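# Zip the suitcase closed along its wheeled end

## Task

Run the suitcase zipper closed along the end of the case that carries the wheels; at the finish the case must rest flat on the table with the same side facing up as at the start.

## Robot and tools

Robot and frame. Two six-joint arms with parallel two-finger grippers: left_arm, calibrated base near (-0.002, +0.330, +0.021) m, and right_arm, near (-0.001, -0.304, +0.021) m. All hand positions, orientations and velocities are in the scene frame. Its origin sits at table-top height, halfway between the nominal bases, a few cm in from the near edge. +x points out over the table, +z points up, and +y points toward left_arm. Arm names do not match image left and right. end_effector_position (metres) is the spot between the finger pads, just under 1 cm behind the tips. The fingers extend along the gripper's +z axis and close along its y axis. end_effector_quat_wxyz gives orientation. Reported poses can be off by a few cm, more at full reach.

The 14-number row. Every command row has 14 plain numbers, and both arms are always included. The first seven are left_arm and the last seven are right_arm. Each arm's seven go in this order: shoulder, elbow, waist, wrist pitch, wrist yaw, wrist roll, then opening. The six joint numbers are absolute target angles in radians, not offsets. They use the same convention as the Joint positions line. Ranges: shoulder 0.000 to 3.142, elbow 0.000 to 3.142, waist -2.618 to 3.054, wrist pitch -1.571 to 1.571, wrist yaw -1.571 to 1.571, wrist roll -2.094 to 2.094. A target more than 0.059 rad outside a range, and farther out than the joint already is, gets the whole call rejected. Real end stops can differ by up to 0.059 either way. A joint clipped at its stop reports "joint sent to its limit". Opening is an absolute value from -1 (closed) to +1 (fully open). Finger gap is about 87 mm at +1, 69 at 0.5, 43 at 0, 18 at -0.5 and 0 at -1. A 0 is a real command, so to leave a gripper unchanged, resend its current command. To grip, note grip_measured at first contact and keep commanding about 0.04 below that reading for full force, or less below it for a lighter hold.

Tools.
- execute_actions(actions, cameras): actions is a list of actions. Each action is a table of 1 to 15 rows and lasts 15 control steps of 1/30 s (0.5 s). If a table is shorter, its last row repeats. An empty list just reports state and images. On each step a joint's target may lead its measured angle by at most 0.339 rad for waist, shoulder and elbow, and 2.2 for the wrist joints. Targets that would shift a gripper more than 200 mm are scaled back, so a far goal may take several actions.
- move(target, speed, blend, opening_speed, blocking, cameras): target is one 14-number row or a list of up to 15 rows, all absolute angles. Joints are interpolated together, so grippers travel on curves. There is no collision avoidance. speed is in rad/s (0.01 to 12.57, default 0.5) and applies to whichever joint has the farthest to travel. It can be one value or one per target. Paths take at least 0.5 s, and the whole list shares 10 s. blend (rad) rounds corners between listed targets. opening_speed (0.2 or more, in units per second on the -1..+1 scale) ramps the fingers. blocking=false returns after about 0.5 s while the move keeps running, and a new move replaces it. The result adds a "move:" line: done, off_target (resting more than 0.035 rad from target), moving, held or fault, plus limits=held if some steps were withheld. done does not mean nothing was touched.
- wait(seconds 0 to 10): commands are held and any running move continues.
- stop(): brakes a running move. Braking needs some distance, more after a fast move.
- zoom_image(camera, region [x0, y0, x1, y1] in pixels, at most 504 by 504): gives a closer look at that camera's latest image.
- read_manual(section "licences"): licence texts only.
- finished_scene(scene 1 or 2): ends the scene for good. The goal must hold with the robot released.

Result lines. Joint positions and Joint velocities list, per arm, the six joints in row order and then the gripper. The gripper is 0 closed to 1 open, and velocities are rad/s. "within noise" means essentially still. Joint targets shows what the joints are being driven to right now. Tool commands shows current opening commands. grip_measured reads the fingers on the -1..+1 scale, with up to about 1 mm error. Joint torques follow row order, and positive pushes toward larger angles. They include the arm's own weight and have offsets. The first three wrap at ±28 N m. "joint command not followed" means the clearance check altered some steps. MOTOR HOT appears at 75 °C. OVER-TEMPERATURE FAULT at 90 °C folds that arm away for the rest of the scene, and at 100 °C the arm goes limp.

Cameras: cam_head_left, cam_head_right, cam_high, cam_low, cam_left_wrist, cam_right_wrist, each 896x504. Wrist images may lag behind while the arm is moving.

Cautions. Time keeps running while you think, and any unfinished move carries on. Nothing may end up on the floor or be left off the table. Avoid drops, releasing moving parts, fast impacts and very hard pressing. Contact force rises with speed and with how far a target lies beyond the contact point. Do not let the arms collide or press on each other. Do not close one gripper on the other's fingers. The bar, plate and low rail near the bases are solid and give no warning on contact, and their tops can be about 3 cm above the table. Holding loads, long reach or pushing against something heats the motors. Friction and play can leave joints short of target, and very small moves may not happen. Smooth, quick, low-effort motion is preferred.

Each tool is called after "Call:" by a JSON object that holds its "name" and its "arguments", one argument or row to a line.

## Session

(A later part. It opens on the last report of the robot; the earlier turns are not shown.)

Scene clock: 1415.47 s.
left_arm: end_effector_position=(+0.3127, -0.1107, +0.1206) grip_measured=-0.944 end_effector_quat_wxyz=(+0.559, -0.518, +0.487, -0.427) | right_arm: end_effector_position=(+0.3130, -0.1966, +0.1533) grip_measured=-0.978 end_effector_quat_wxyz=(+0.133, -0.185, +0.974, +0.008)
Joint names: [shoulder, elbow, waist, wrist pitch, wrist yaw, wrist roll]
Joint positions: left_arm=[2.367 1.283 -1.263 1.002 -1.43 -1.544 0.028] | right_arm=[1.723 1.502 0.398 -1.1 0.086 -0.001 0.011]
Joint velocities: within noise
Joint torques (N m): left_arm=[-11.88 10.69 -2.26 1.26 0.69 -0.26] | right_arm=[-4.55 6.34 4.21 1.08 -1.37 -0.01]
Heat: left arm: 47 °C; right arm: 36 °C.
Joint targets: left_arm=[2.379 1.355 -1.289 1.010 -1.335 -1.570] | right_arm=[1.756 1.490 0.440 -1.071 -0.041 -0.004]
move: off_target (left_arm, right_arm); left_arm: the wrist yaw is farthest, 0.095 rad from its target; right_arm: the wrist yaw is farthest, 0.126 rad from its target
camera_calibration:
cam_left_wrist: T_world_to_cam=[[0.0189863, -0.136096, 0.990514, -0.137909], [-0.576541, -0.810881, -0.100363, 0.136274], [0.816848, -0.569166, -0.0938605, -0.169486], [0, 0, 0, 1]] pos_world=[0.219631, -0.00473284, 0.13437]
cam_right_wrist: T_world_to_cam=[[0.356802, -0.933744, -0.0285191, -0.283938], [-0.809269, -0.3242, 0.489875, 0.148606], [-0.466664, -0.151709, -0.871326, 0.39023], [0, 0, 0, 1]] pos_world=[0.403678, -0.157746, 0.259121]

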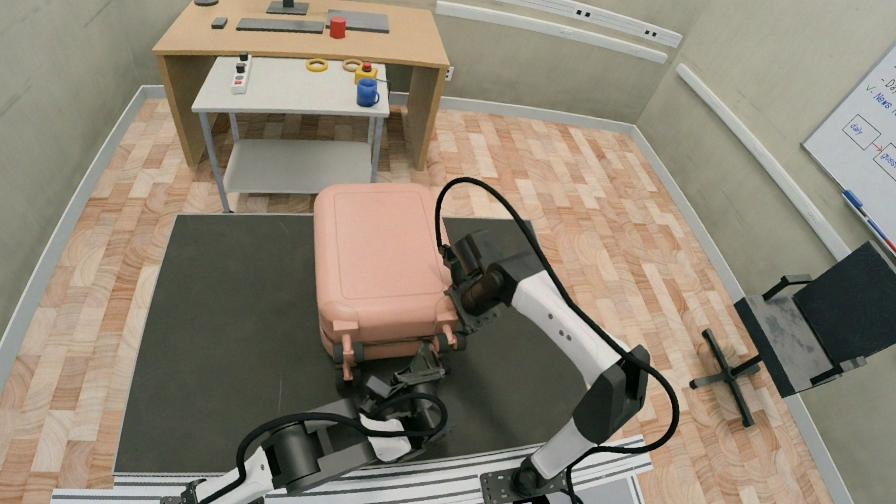

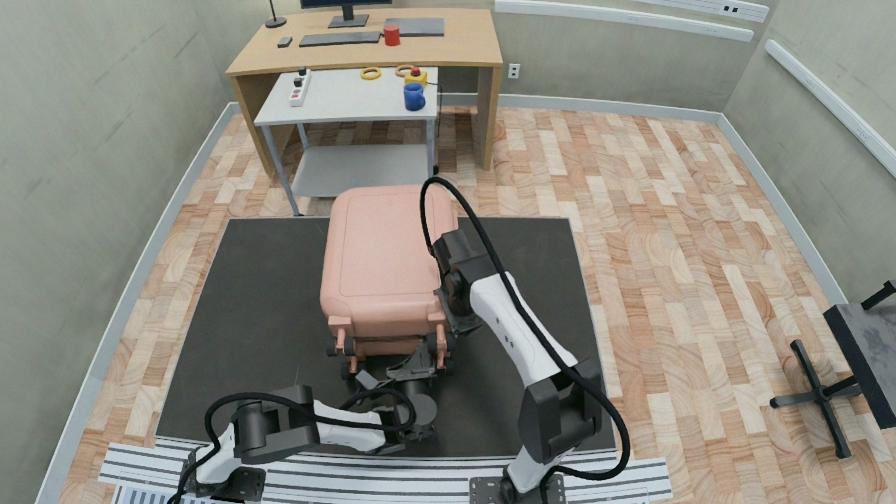

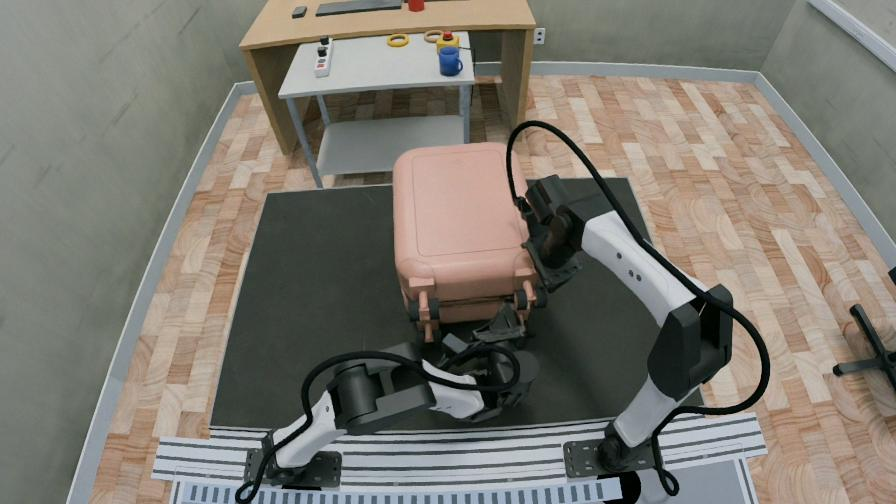

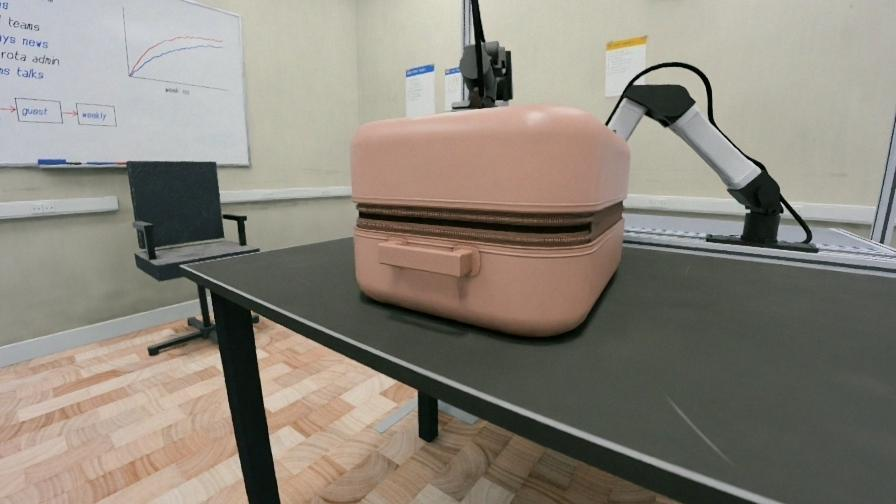

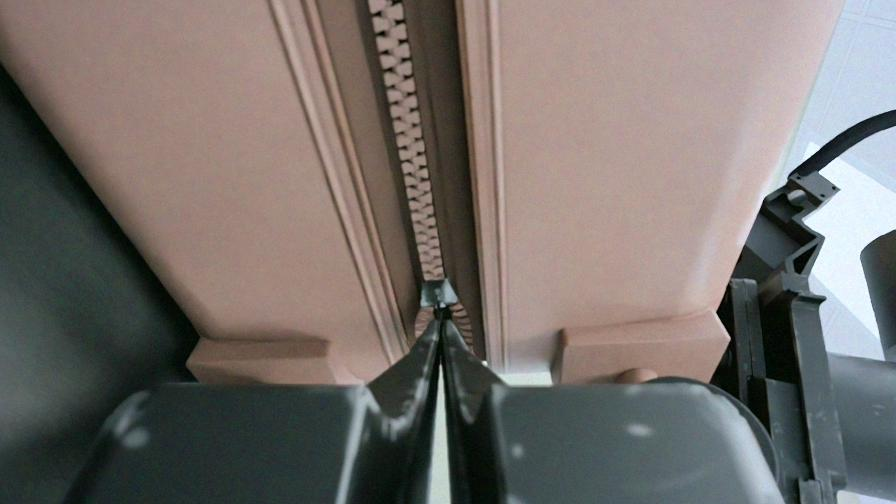

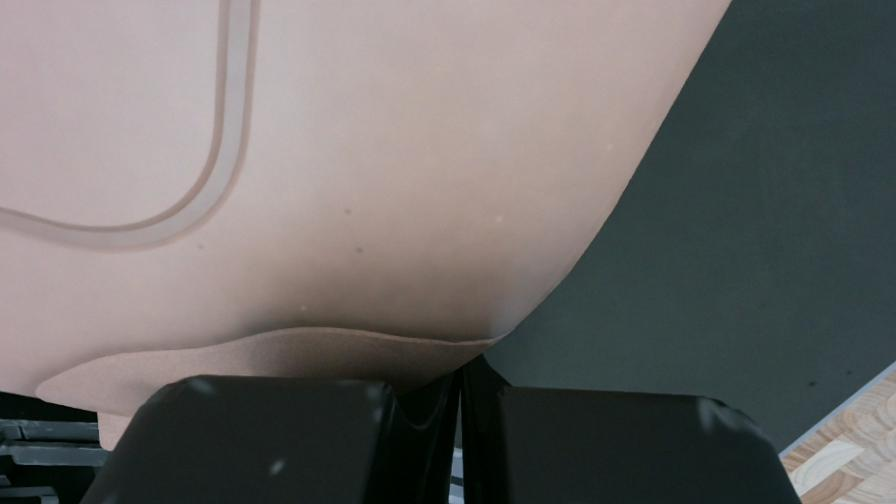

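Call:
{"name": "move", "arguments": {
  "target": [
    [2.38,1.355,-1.29,1.01,-1.335,-1.57,-1,1.757,1.49,0.36,-1.07,-0.04,0,-1],
    [2.38,1.355,-1.29,1.01,-1.335,-1.57,-1,1.85,1.63,0.30,-1.05,-0.04,0,-1],
    [2.38,1.355,-1.29,1.01,-1.335,-1.57,-1,1.85,1.63,0.38,-1.05,-0.04,0,-1]
  ],
  "speed": 0.25
}}

Call:
{"name": "zoom_image", "arguments": {
  "camera": "cam_high",
  "region": [360, 120, 640, 420]
}}

Scene clock: 1422.97 s.
left_arm: end_effector_position=(+0.3159, -0.1139, +0.1206) grip_measured=-0.944 end_effector_quat_wxyz=(+0.557, -0.515, +0.491, -0.429) | right_arm: end_effector_position=(+0.3369, -0.2101, +0.1539) grip_measured=-0.978 end_effector_quat_wxyz=(+0.124, -0.153, +0.980, +0.017)
Joint names: [shoulder, elbow, waist, wrist pitch, wrist yaw, wrist roll]
Joint positions: left_arm=[2.371 1.295 -1.257 0.992 -1.413 -1.544 0.028] | right_arm=[1.805 1.609 0.322 -1.135 0.053 -0.007 0.011]
Joint velocities: within noise
Joint torques (N m): left_arm=[-12.11 9.62 -2.82 1.38 0.53 -0.24] | right_arm=[-4.29 9.58 5.76 1.58 -1.01 0.03]
Heat: left arm: 49 °C; right arm: 34 °C.
Joint targets: left_arm=[2.381 1.354 -1.290 1.011 -1.334 -1.570] | right_arm=[1.850 1.631 0.380 -1.050 -0.039 -0.006]
move: off_target (left_arm, right_arm); left_arm: the wrist yaw is farthest, 0.078 rad from its target; right_arm: the wrist yaw is farthest, 0.093 rad from its target
camera_calibration:
cam_left_wrist: T_world_to_cam=[[0.0193601, -0.137319, 0.990338, -0.138669], [-0.585378, -0.804556, -0.100115, 0.138935], [0.810529, -0.577783, -0.0959595, -0.172725], [0, 0, 0, 1]] pos_world=[0.224013, -0.00705868, 0.134664]
cam_right_wrist: T_world_to_cam=[[0.297337, -0.952961, -0.0587861, -0.284353], [-0.816279, -0.285662, 0.502082, 0.17174], [-0.495257, -0.101301, -0.86282, 0.418743], [0, 0, 0, 1]] pos_world=[0.432122, -0.179499, 0.258356]

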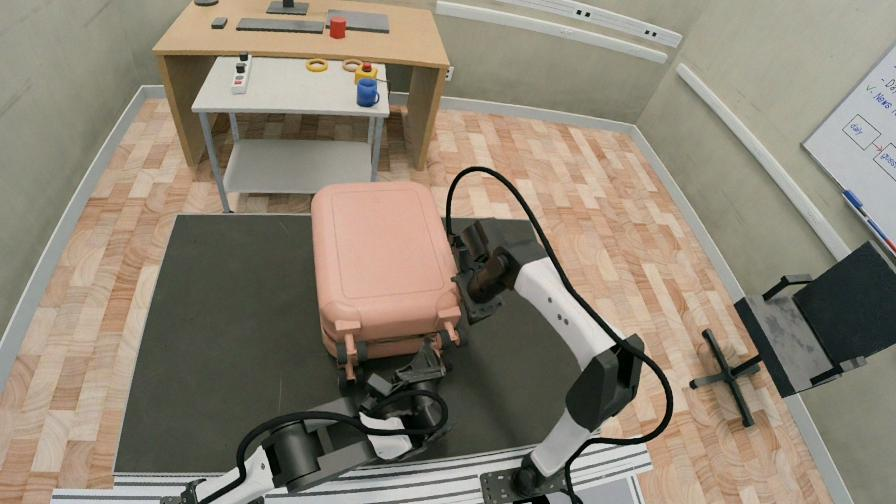

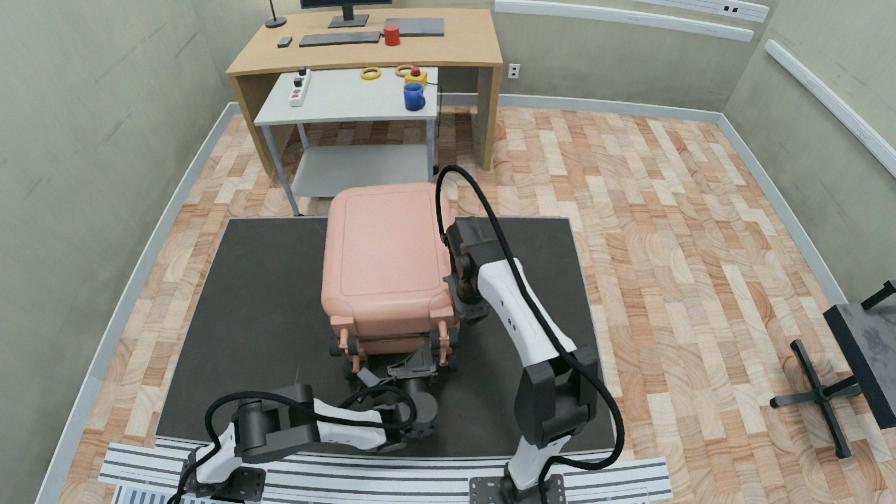

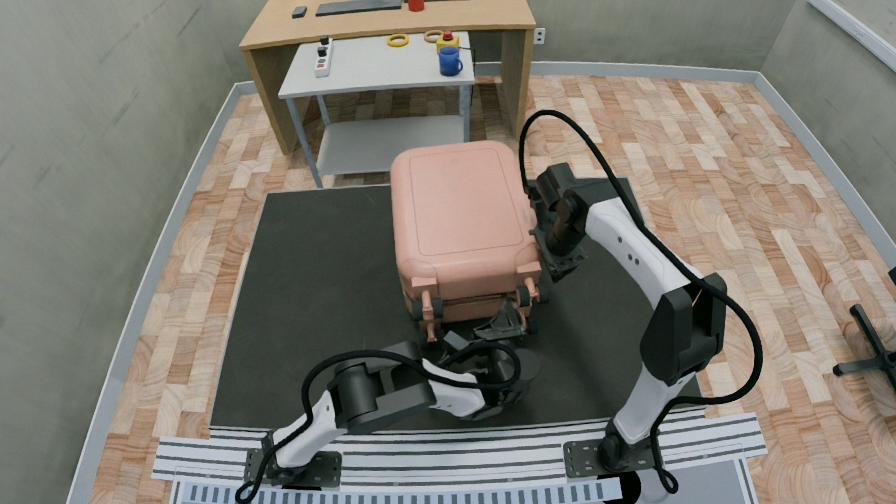

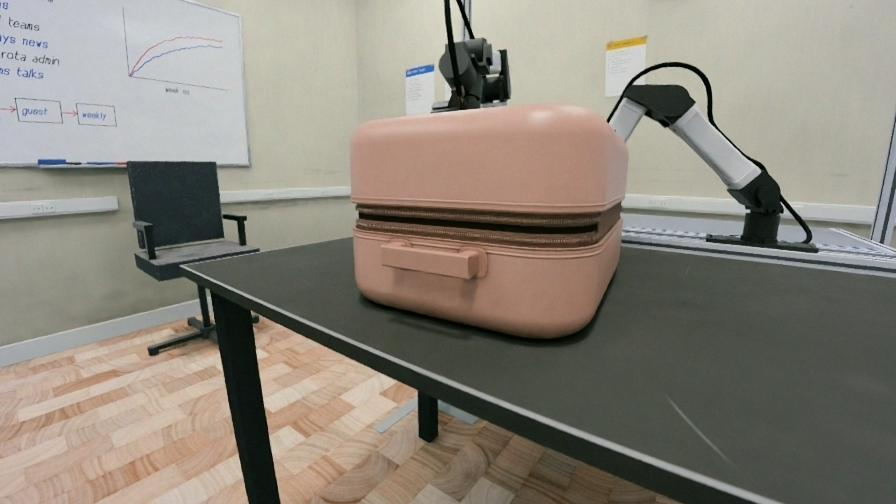

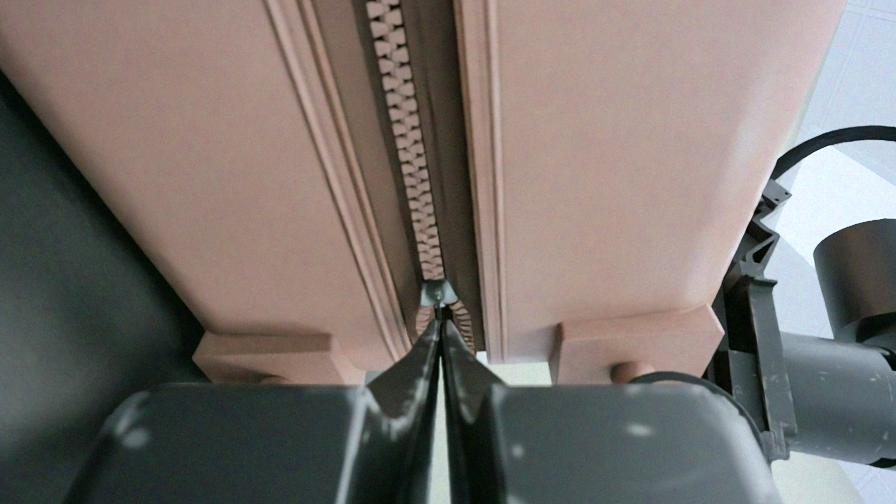

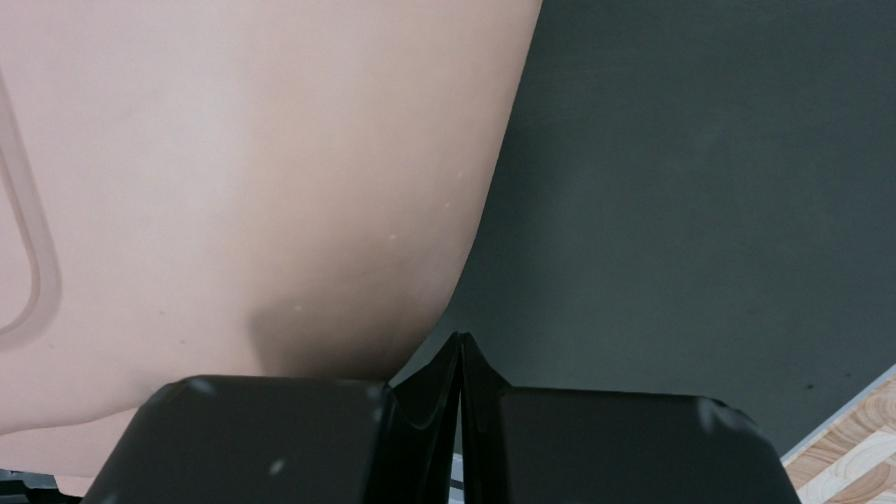

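Scaled by 1.680 from the camera's 896x504 image, which has a finer 1280x720 frame.

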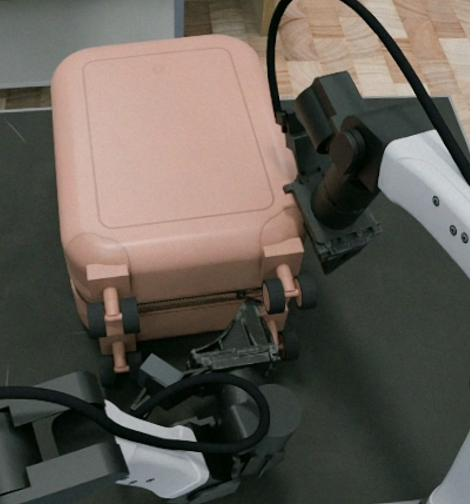

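Call:
{"name": "move", "arguments": {
  "target": [2.415,1.46,-1.31,0.97,-1.35,-1.57,-1,1.86,1.655,0.42,-1.05,-0.04,0,-1],
  "speed": 0.08
}}

Call:
{"name": "zoom_image", "arguments": {
  "camera": "cam_left_wrist",
  "region": [330, 200, 600, 400]
}}

Call:
{"name": "zoom_image", "arguments": {
  "camera": "cam_high",
  "region": [360, 120, 640, 420]
}}

Scene clock: 1430.40 s.
left_arm: end_effector_position=(+0.3196, -0.1234, +0.1217) grip_measured=-0.943 end_effector_quat_wxyz=(+0.564, -0.522, +0.482, -0.421) | right_arm: end_effector_position=(+0.3378, -0.2023, +0.1601) grip_measured=-0.978 end_effector_quat_wxyz=(+0.132, -0.167, +0.977, +0.007)
Joint names: [shoulder, elbow, waist, wrist pitch, wrist yaw, wrist roll]
Joint positions: left_arm=[2.41 1.38 -1.26 0.946 -1.447 -1.544 0.029] | right_arm=[1.808 1.634 0.355 -1.146 0.08 -0.007 0.011]
Joint velocities: within noise
Joint torques (N m): left_arm=[-13.05 11.45 -4.26 1.43 0.72 -0.25] | right_arm=[-3.77 9.52 6.28 1.7 -1.31 0.09]
Heat: left arm: 49 °C; right arm: 33 °C.
Joint targets: left_arm=[2.415 1.460 -1.310 0.970 -1.350 -1.570] | right_arm=[1.860 1.655 0.419 -1.051 -0.041 0.000]
move: off_target (left_arm, right_arm); left_arm: the wrist yaw is farthest, 0.097 rad from its target; right_arm: the wrist yaw is farthest, 0.120 rad from its target
camera_calibration:
cam_left_wrist: T_world_to_cam=[[0.021005, -0.137513, 0.990277, -0.141644], [-0.560224, -0.822005, -0.102263, 0.123598], [0.828075, -0.552629, -0.0943043, -0.18385], [0, 0, 0, 1]] pos_world=[0.224459, -0.0194801, 0.135569]
cam_right_wrist: T_world_to_cam=[[0.323433, -0.945661, -0.0334157, -0.288296], [-0.818364, -0.297275, 0.491842, 0.171616], [-0.475049, -0.131732, -0.870043, 0.413506], [0, 0, 0, 1]] pos_world=[0.430125, -0.167141, 0.265727]

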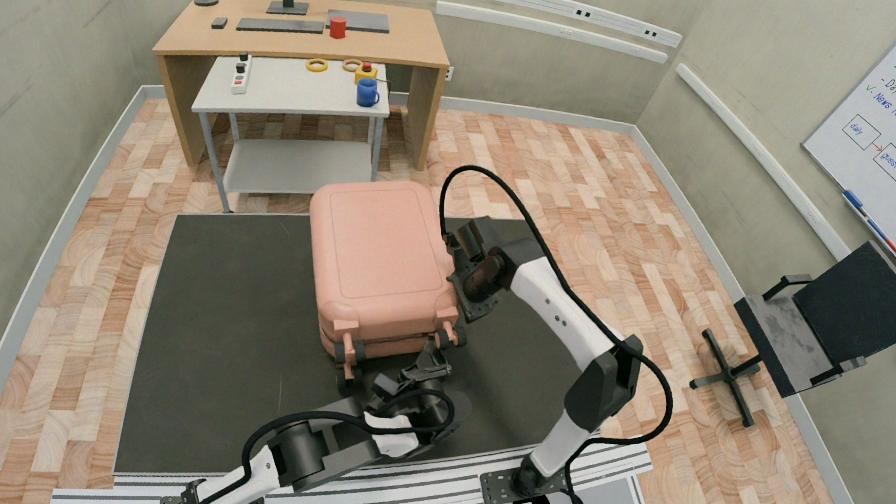

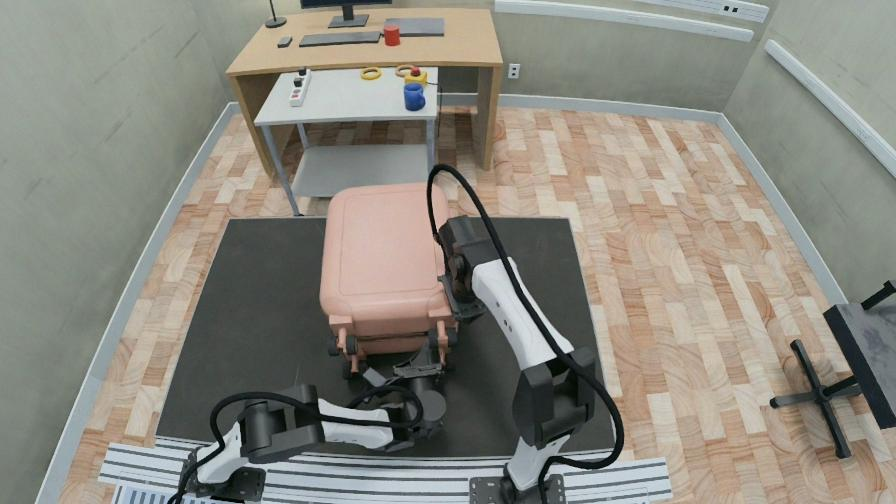

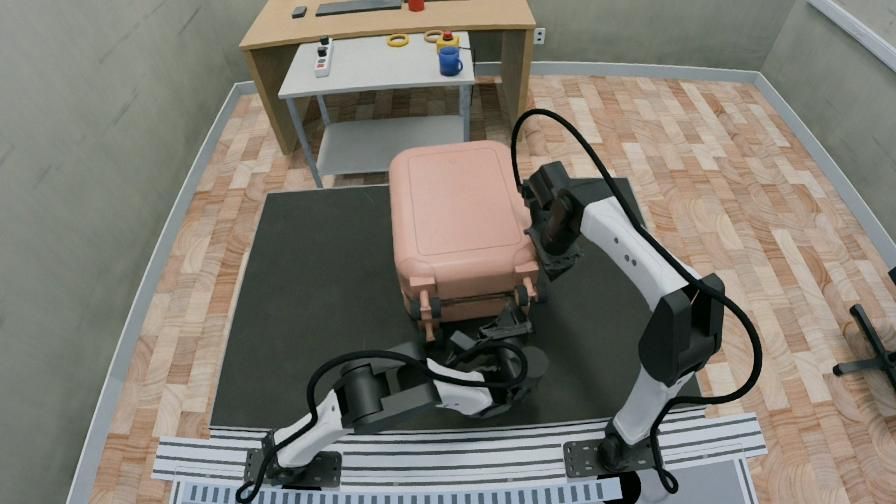

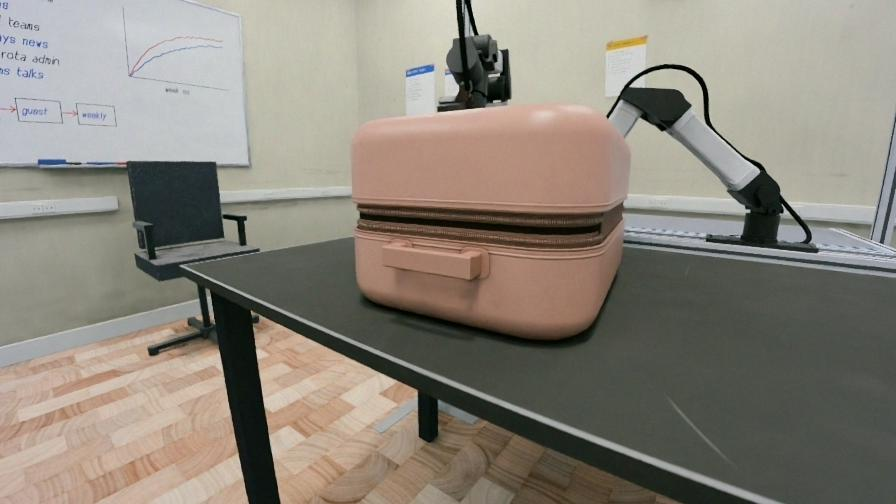

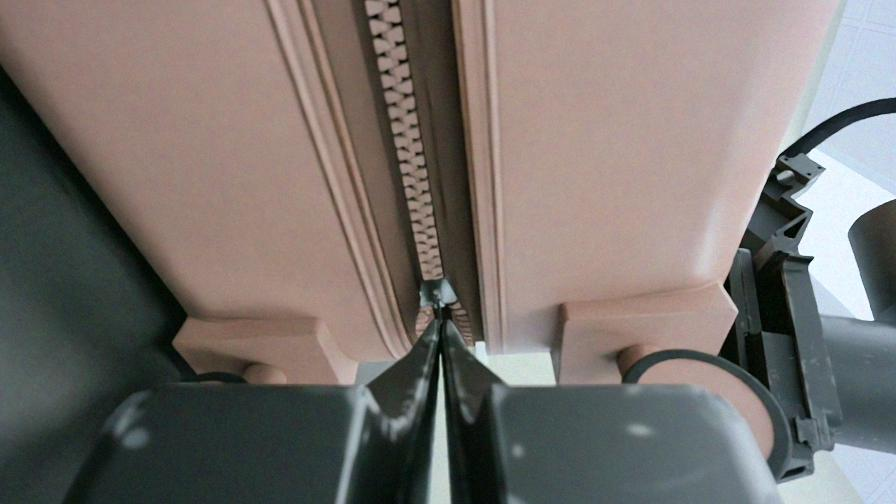

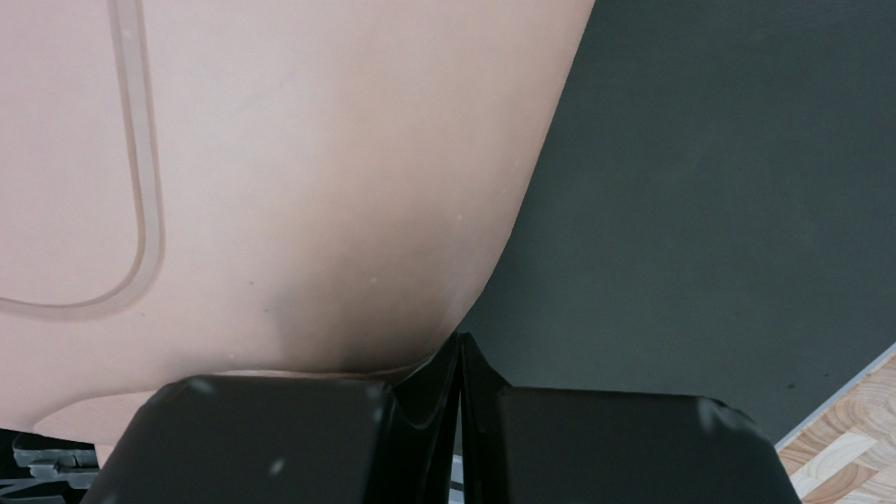

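Scaled by 1.867 from the camera's 896x504 image, which has a finer 1280x720 frame.

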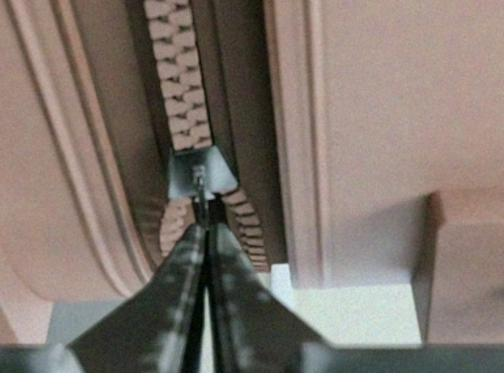

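Scaled by 1.680 from the camera's 896x504 image, which has a finer 1280x720 frame.

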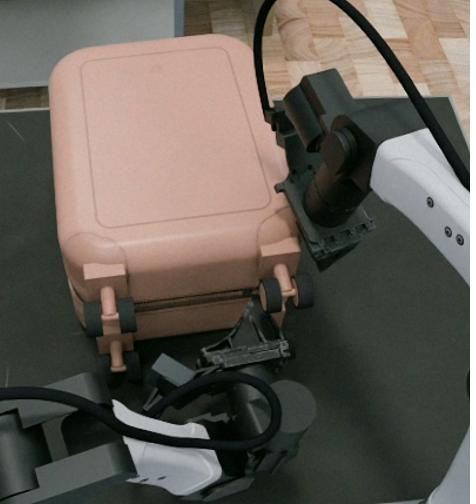

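Call:
{"name": "move", "arguments": {
  "target": [2.455,1.545,-1.325,0.94,-1.365,-1.57,-1,1.875,1.675,0.44,-1.04,-0.04,0,-1],
  "speed": 0.08
}}

Call:
{"name": "zoom_image", "arguments": {
  "camera": "cam_left_wrist",
  "region": [330, 200, 600, 400]
}}

Call:
{"name": "zoom_image", "arguments": {
  "camera": "cam_high",
  "region": [360, 120, 640, 420]
}}

Scene clock: 1437.00 s.
left_arm: end_effector_position=(+0.3213, -0.1359, +0.1220) grip_measured=-0.941 end_effector_quat_wxyz=(+0.566, -0.526, +0.476, -0.419) | right_arm: end_effector_position=(+0.3380, -0.1948, +0.1627) grip_measured=-0.978 end_effector_quat_wxyz=(+0.133, -0.177, +0.975, +0.009)
Joint names: [shoulder, elbow, waist, wrist pitch, wrist yaw, wrist roll]
Joint positions: left_arm=[2.453 1.464 -1.266 0.913 -1.466 -1.544 0.03] | right_arm=[1.816 1.652 0.375 -1.154 0.08 -0.007 0.011]
Joint velocities: within noise
Joint torques (N m): left_arm=[-13.61 11.78 -4.88 1.44 0.74 -0.23] | right_arm=[-3.15 9.73 6.41 1.88 -1.3 0.09]
Heat: left arm: 50 °C; right arm: 32 °C.
Joint targets: left_arm=[2.456 1.546 -1.325 0.939 -1.366 -1.570] | right_arm=[1.875 1.675 0.441 -1.040 -0.040 0.000]
move: off_target (left_arm, right_arm); left_arm: the wrist yaw is farthest, 0.101 rad from its target; right_arm: the wrist yaw is farthest, 0.120 rad from its target
camera_calibration:
cam_left_wrist: T_world_to_cam=[[0.0191145, -0.130448, 0.991271, -0.142231], [-0.548475, -0.830323, -0.0986918, 0.109008], [0.835949, -0.5418, -0.0874187, -0.194002], [0, 0, 0, 1]] pos_world=[0.224682, -0.0331524, 0.134788]
cam_right_wrist: T_world_to_cam=[[0.342171, -0.939053, -0.033153, -0.286168], [-0.814249, -0.313935, 0.488306, 0.168706], [-0.468953, -0.140089, -0.872042, 0.413508], [0, 0, 0, 1]] pos_world=[0.429203, -0.157836, 0.268729]

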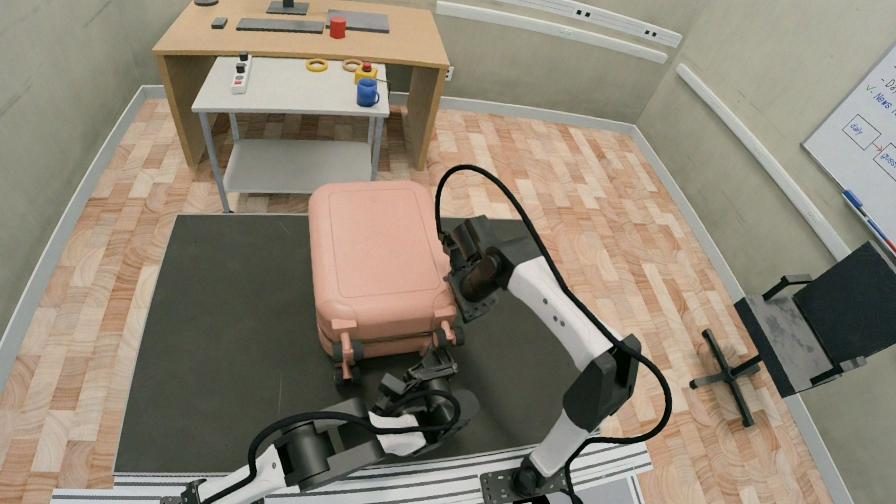

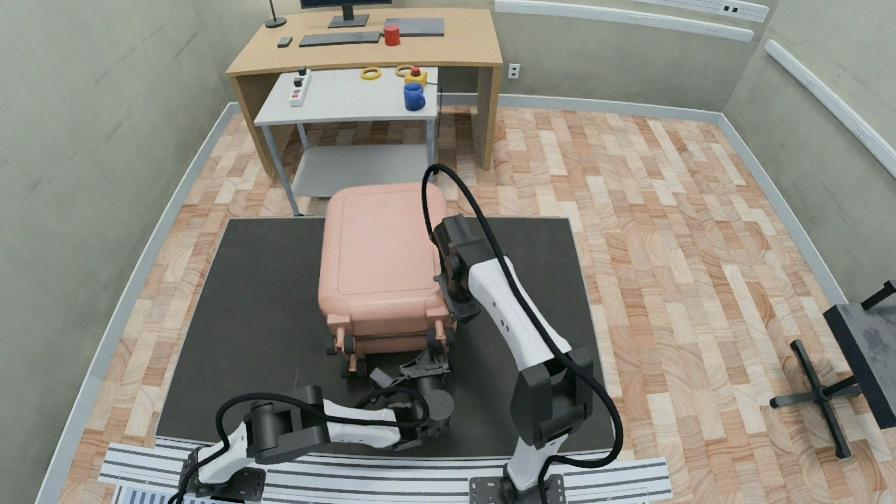

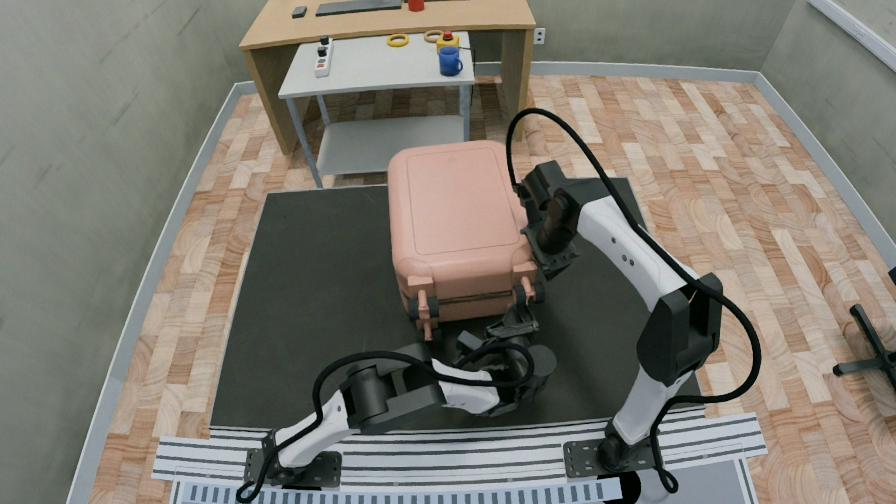

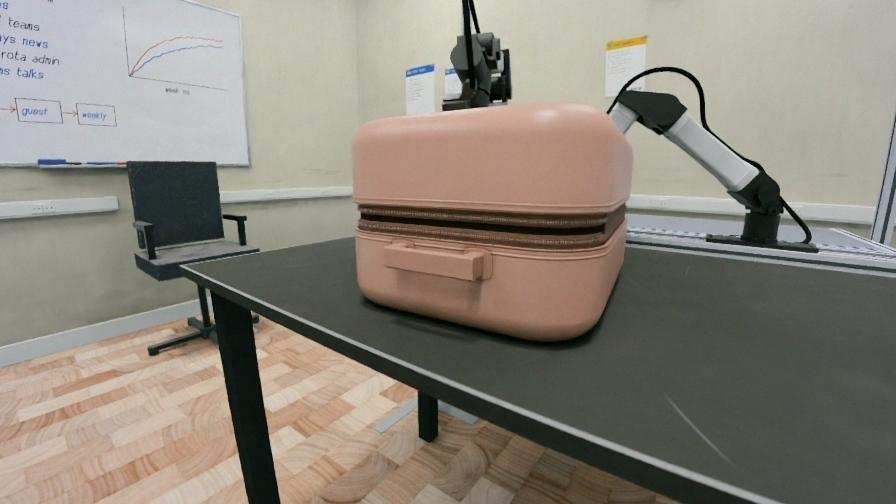

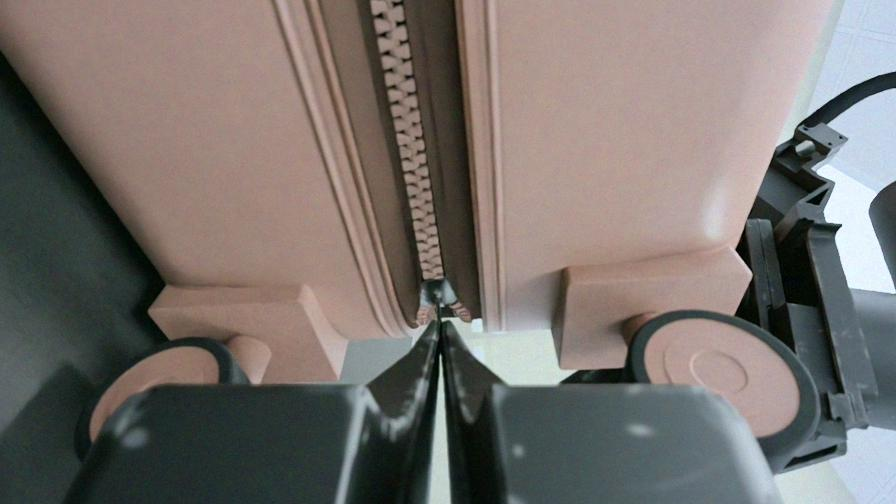

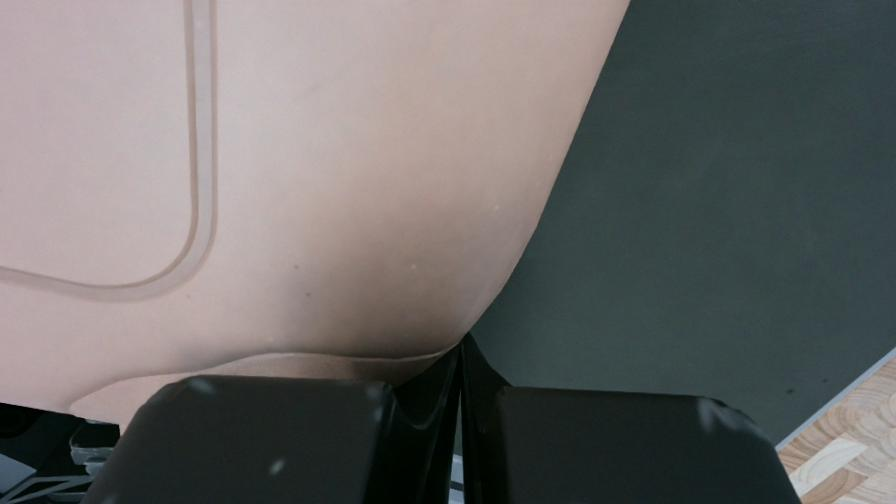

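Scaled by 1.867 from the camera's 896x504 image, which has a finer 1280x720 frame.

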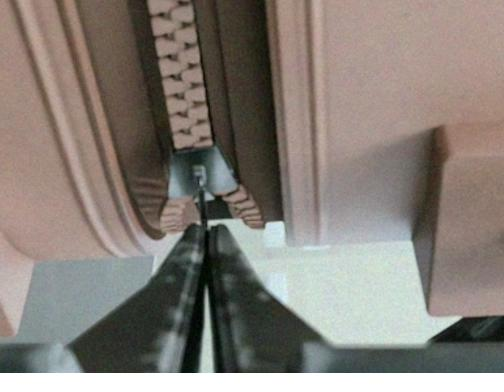

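Scaled by 1.680 from the camera's 896x504 image, which has a finer 1280x720 frame.

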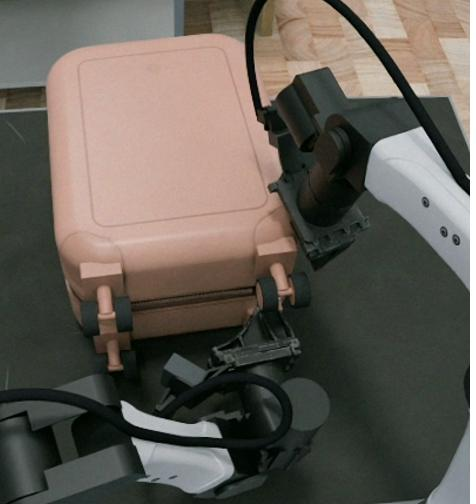

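Call:
{"name": "move", "arguments": {
  "target": [2.49,1.63,-1.305,0.91,-1.40,-1.57,-1,1.88,1.675,0.44,-1.04,-0.04,0,-1],
  "speed": 0.08
}}

Call:
{"name": "zoom_image", "arguments": {
  "camera": "cam_left_wrist",
  "region": [330, 200, 600, 400]
}}

Call:
{"name": "zoom_image", "arguments": {
  "camera": "cam_high",
  "region": [360, 120, 640, 420]
}}

Scene clock: 1445.90 s.
left_arm: end_effector_position=(+0.3253, -0.1428, +0.1228) grip_measured=-0.941 end_effector_quat_wxyz=(+0.572, -0.534, +0.466, -0.413) | right_arm: end_effector_position=(+0.3386, -0.1940, +0.1626) grip_measured=-0.978 end_effector_quat_wxyz=(+0.134, -0.178, +0.975, +0.009)
Joint names: [shoulder, elbow, waist, wrist pitch, wrist yaw, wrist roll]
Joint positions: left_arm=[2.491 1.542 -1.266 0.879 -1.497 -1.544 0.03] | right_arm=[1.819 1.655 0.377 -1.154 0.08 -0.007 0.011]
Joint velocities: within noise
Joint torques (N m): left_arm=[-14.46 12.25 -3.21 1.47 0.71 -0.25] | right_arm=[-3.12 9.29 6.17 1.89 -1.3 0.09]
Heat: left arm: 53 °C; right arm: 32 °C.
Joint targets: left_arm=[2.490 1.629 -1.305 0.911 -1.400 -1.570] | right_arm=[1.879 1.674 0.440 -1.040 -0.040 0.000]
move: off_target (left_arm, right_arm); left_arm: the wrist yaw is farthest, 0.097 rad from its target; right_arm: the wrist yaw is farthest, 0.120 rad from its target
camera_calibration:
cam_left_wrist: T_world_to_cam=[[0.0192089, -0.124652, 0.992015, -0.143319], [-0.522414, -0.847232, -0.0963431, 0.0943836], [0.852476, -0.516392, -0.0813941, -0.203486], [0, 0, 0, 1]] pos_world=[0.225527, -0.0429785, 0.134705]
cam_right_wrist: T_world_to_cam=[[0.343663, -0.938507, -0.0331607, -0.28605], [-0.813779, -0.315241, 0.488248, 0.169051], [-0.468678, -0.140807, -0.872074, 0.413558], [0, 0, 0, 1]] pos_world=[0.4297, -0.156936, 0.268629]

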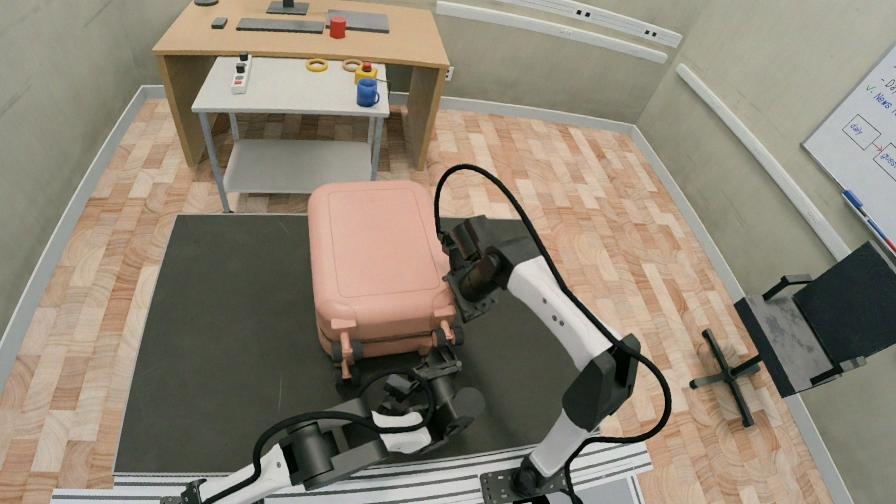

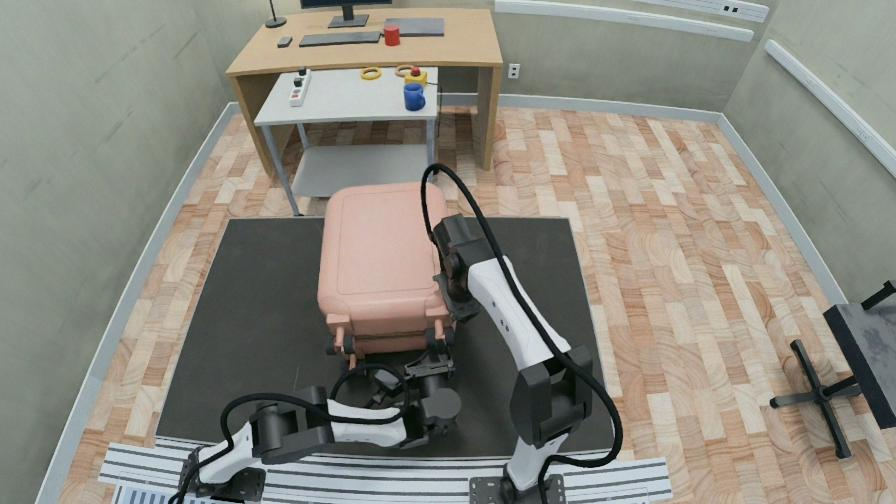

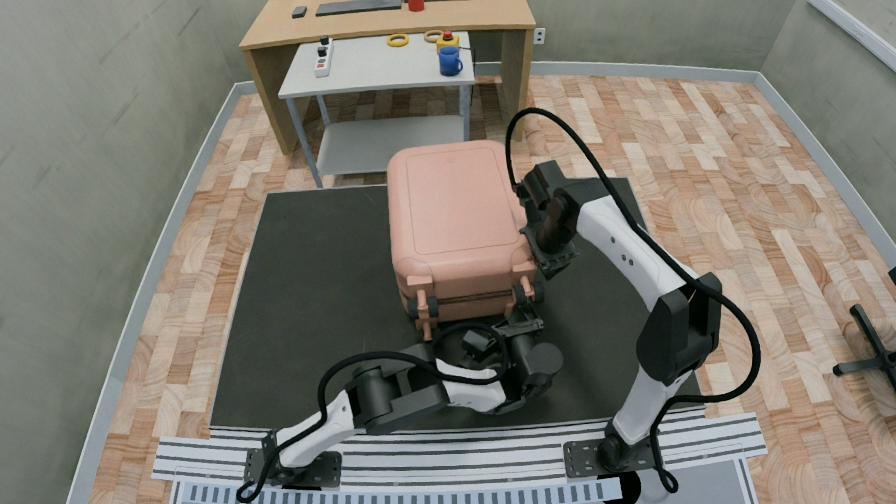

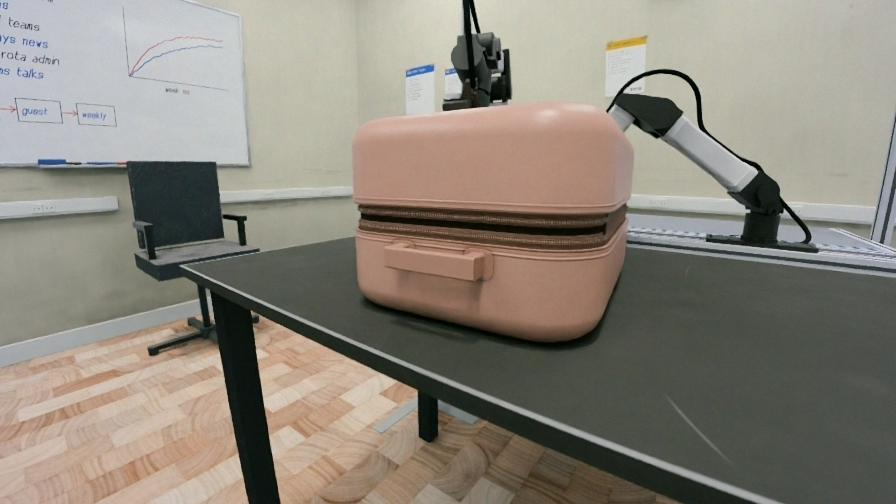

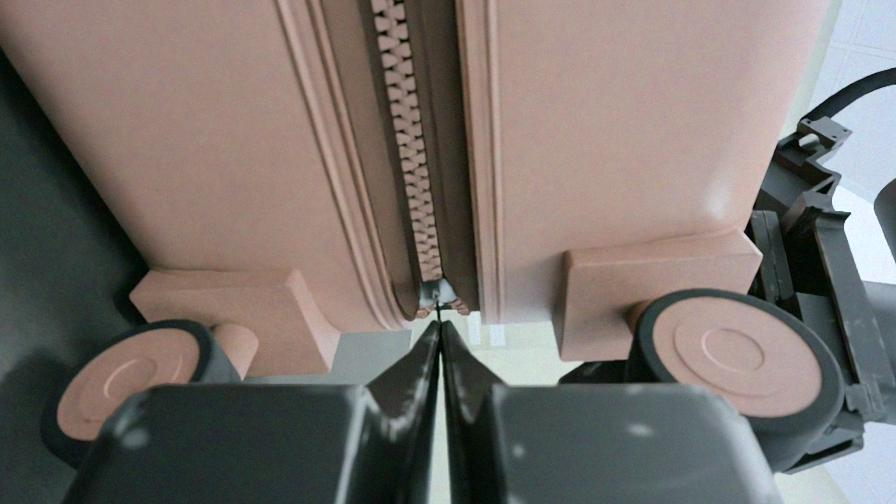

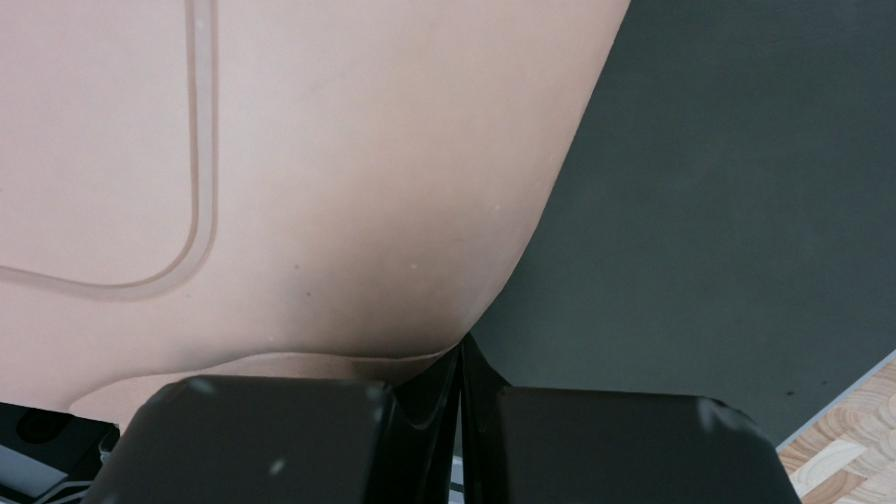

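Scaled by 1.867 from the camera's 896x504 image, which has a finer 1280x720 frame.

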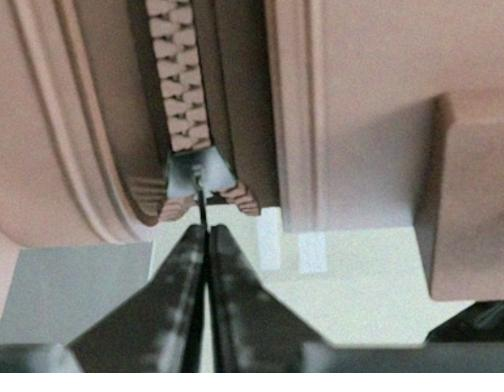

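Scaled by 1.680 from the camera's 896x504 image, which has a finer 1280x720 frame.

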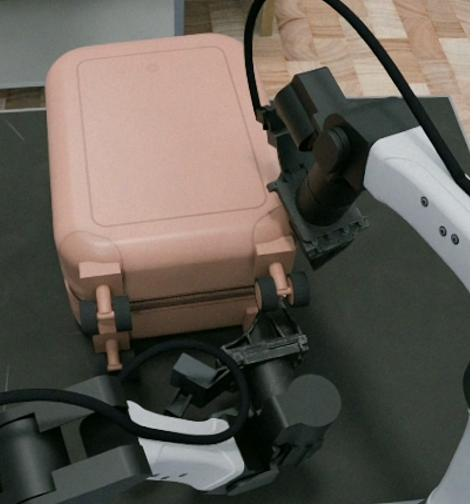

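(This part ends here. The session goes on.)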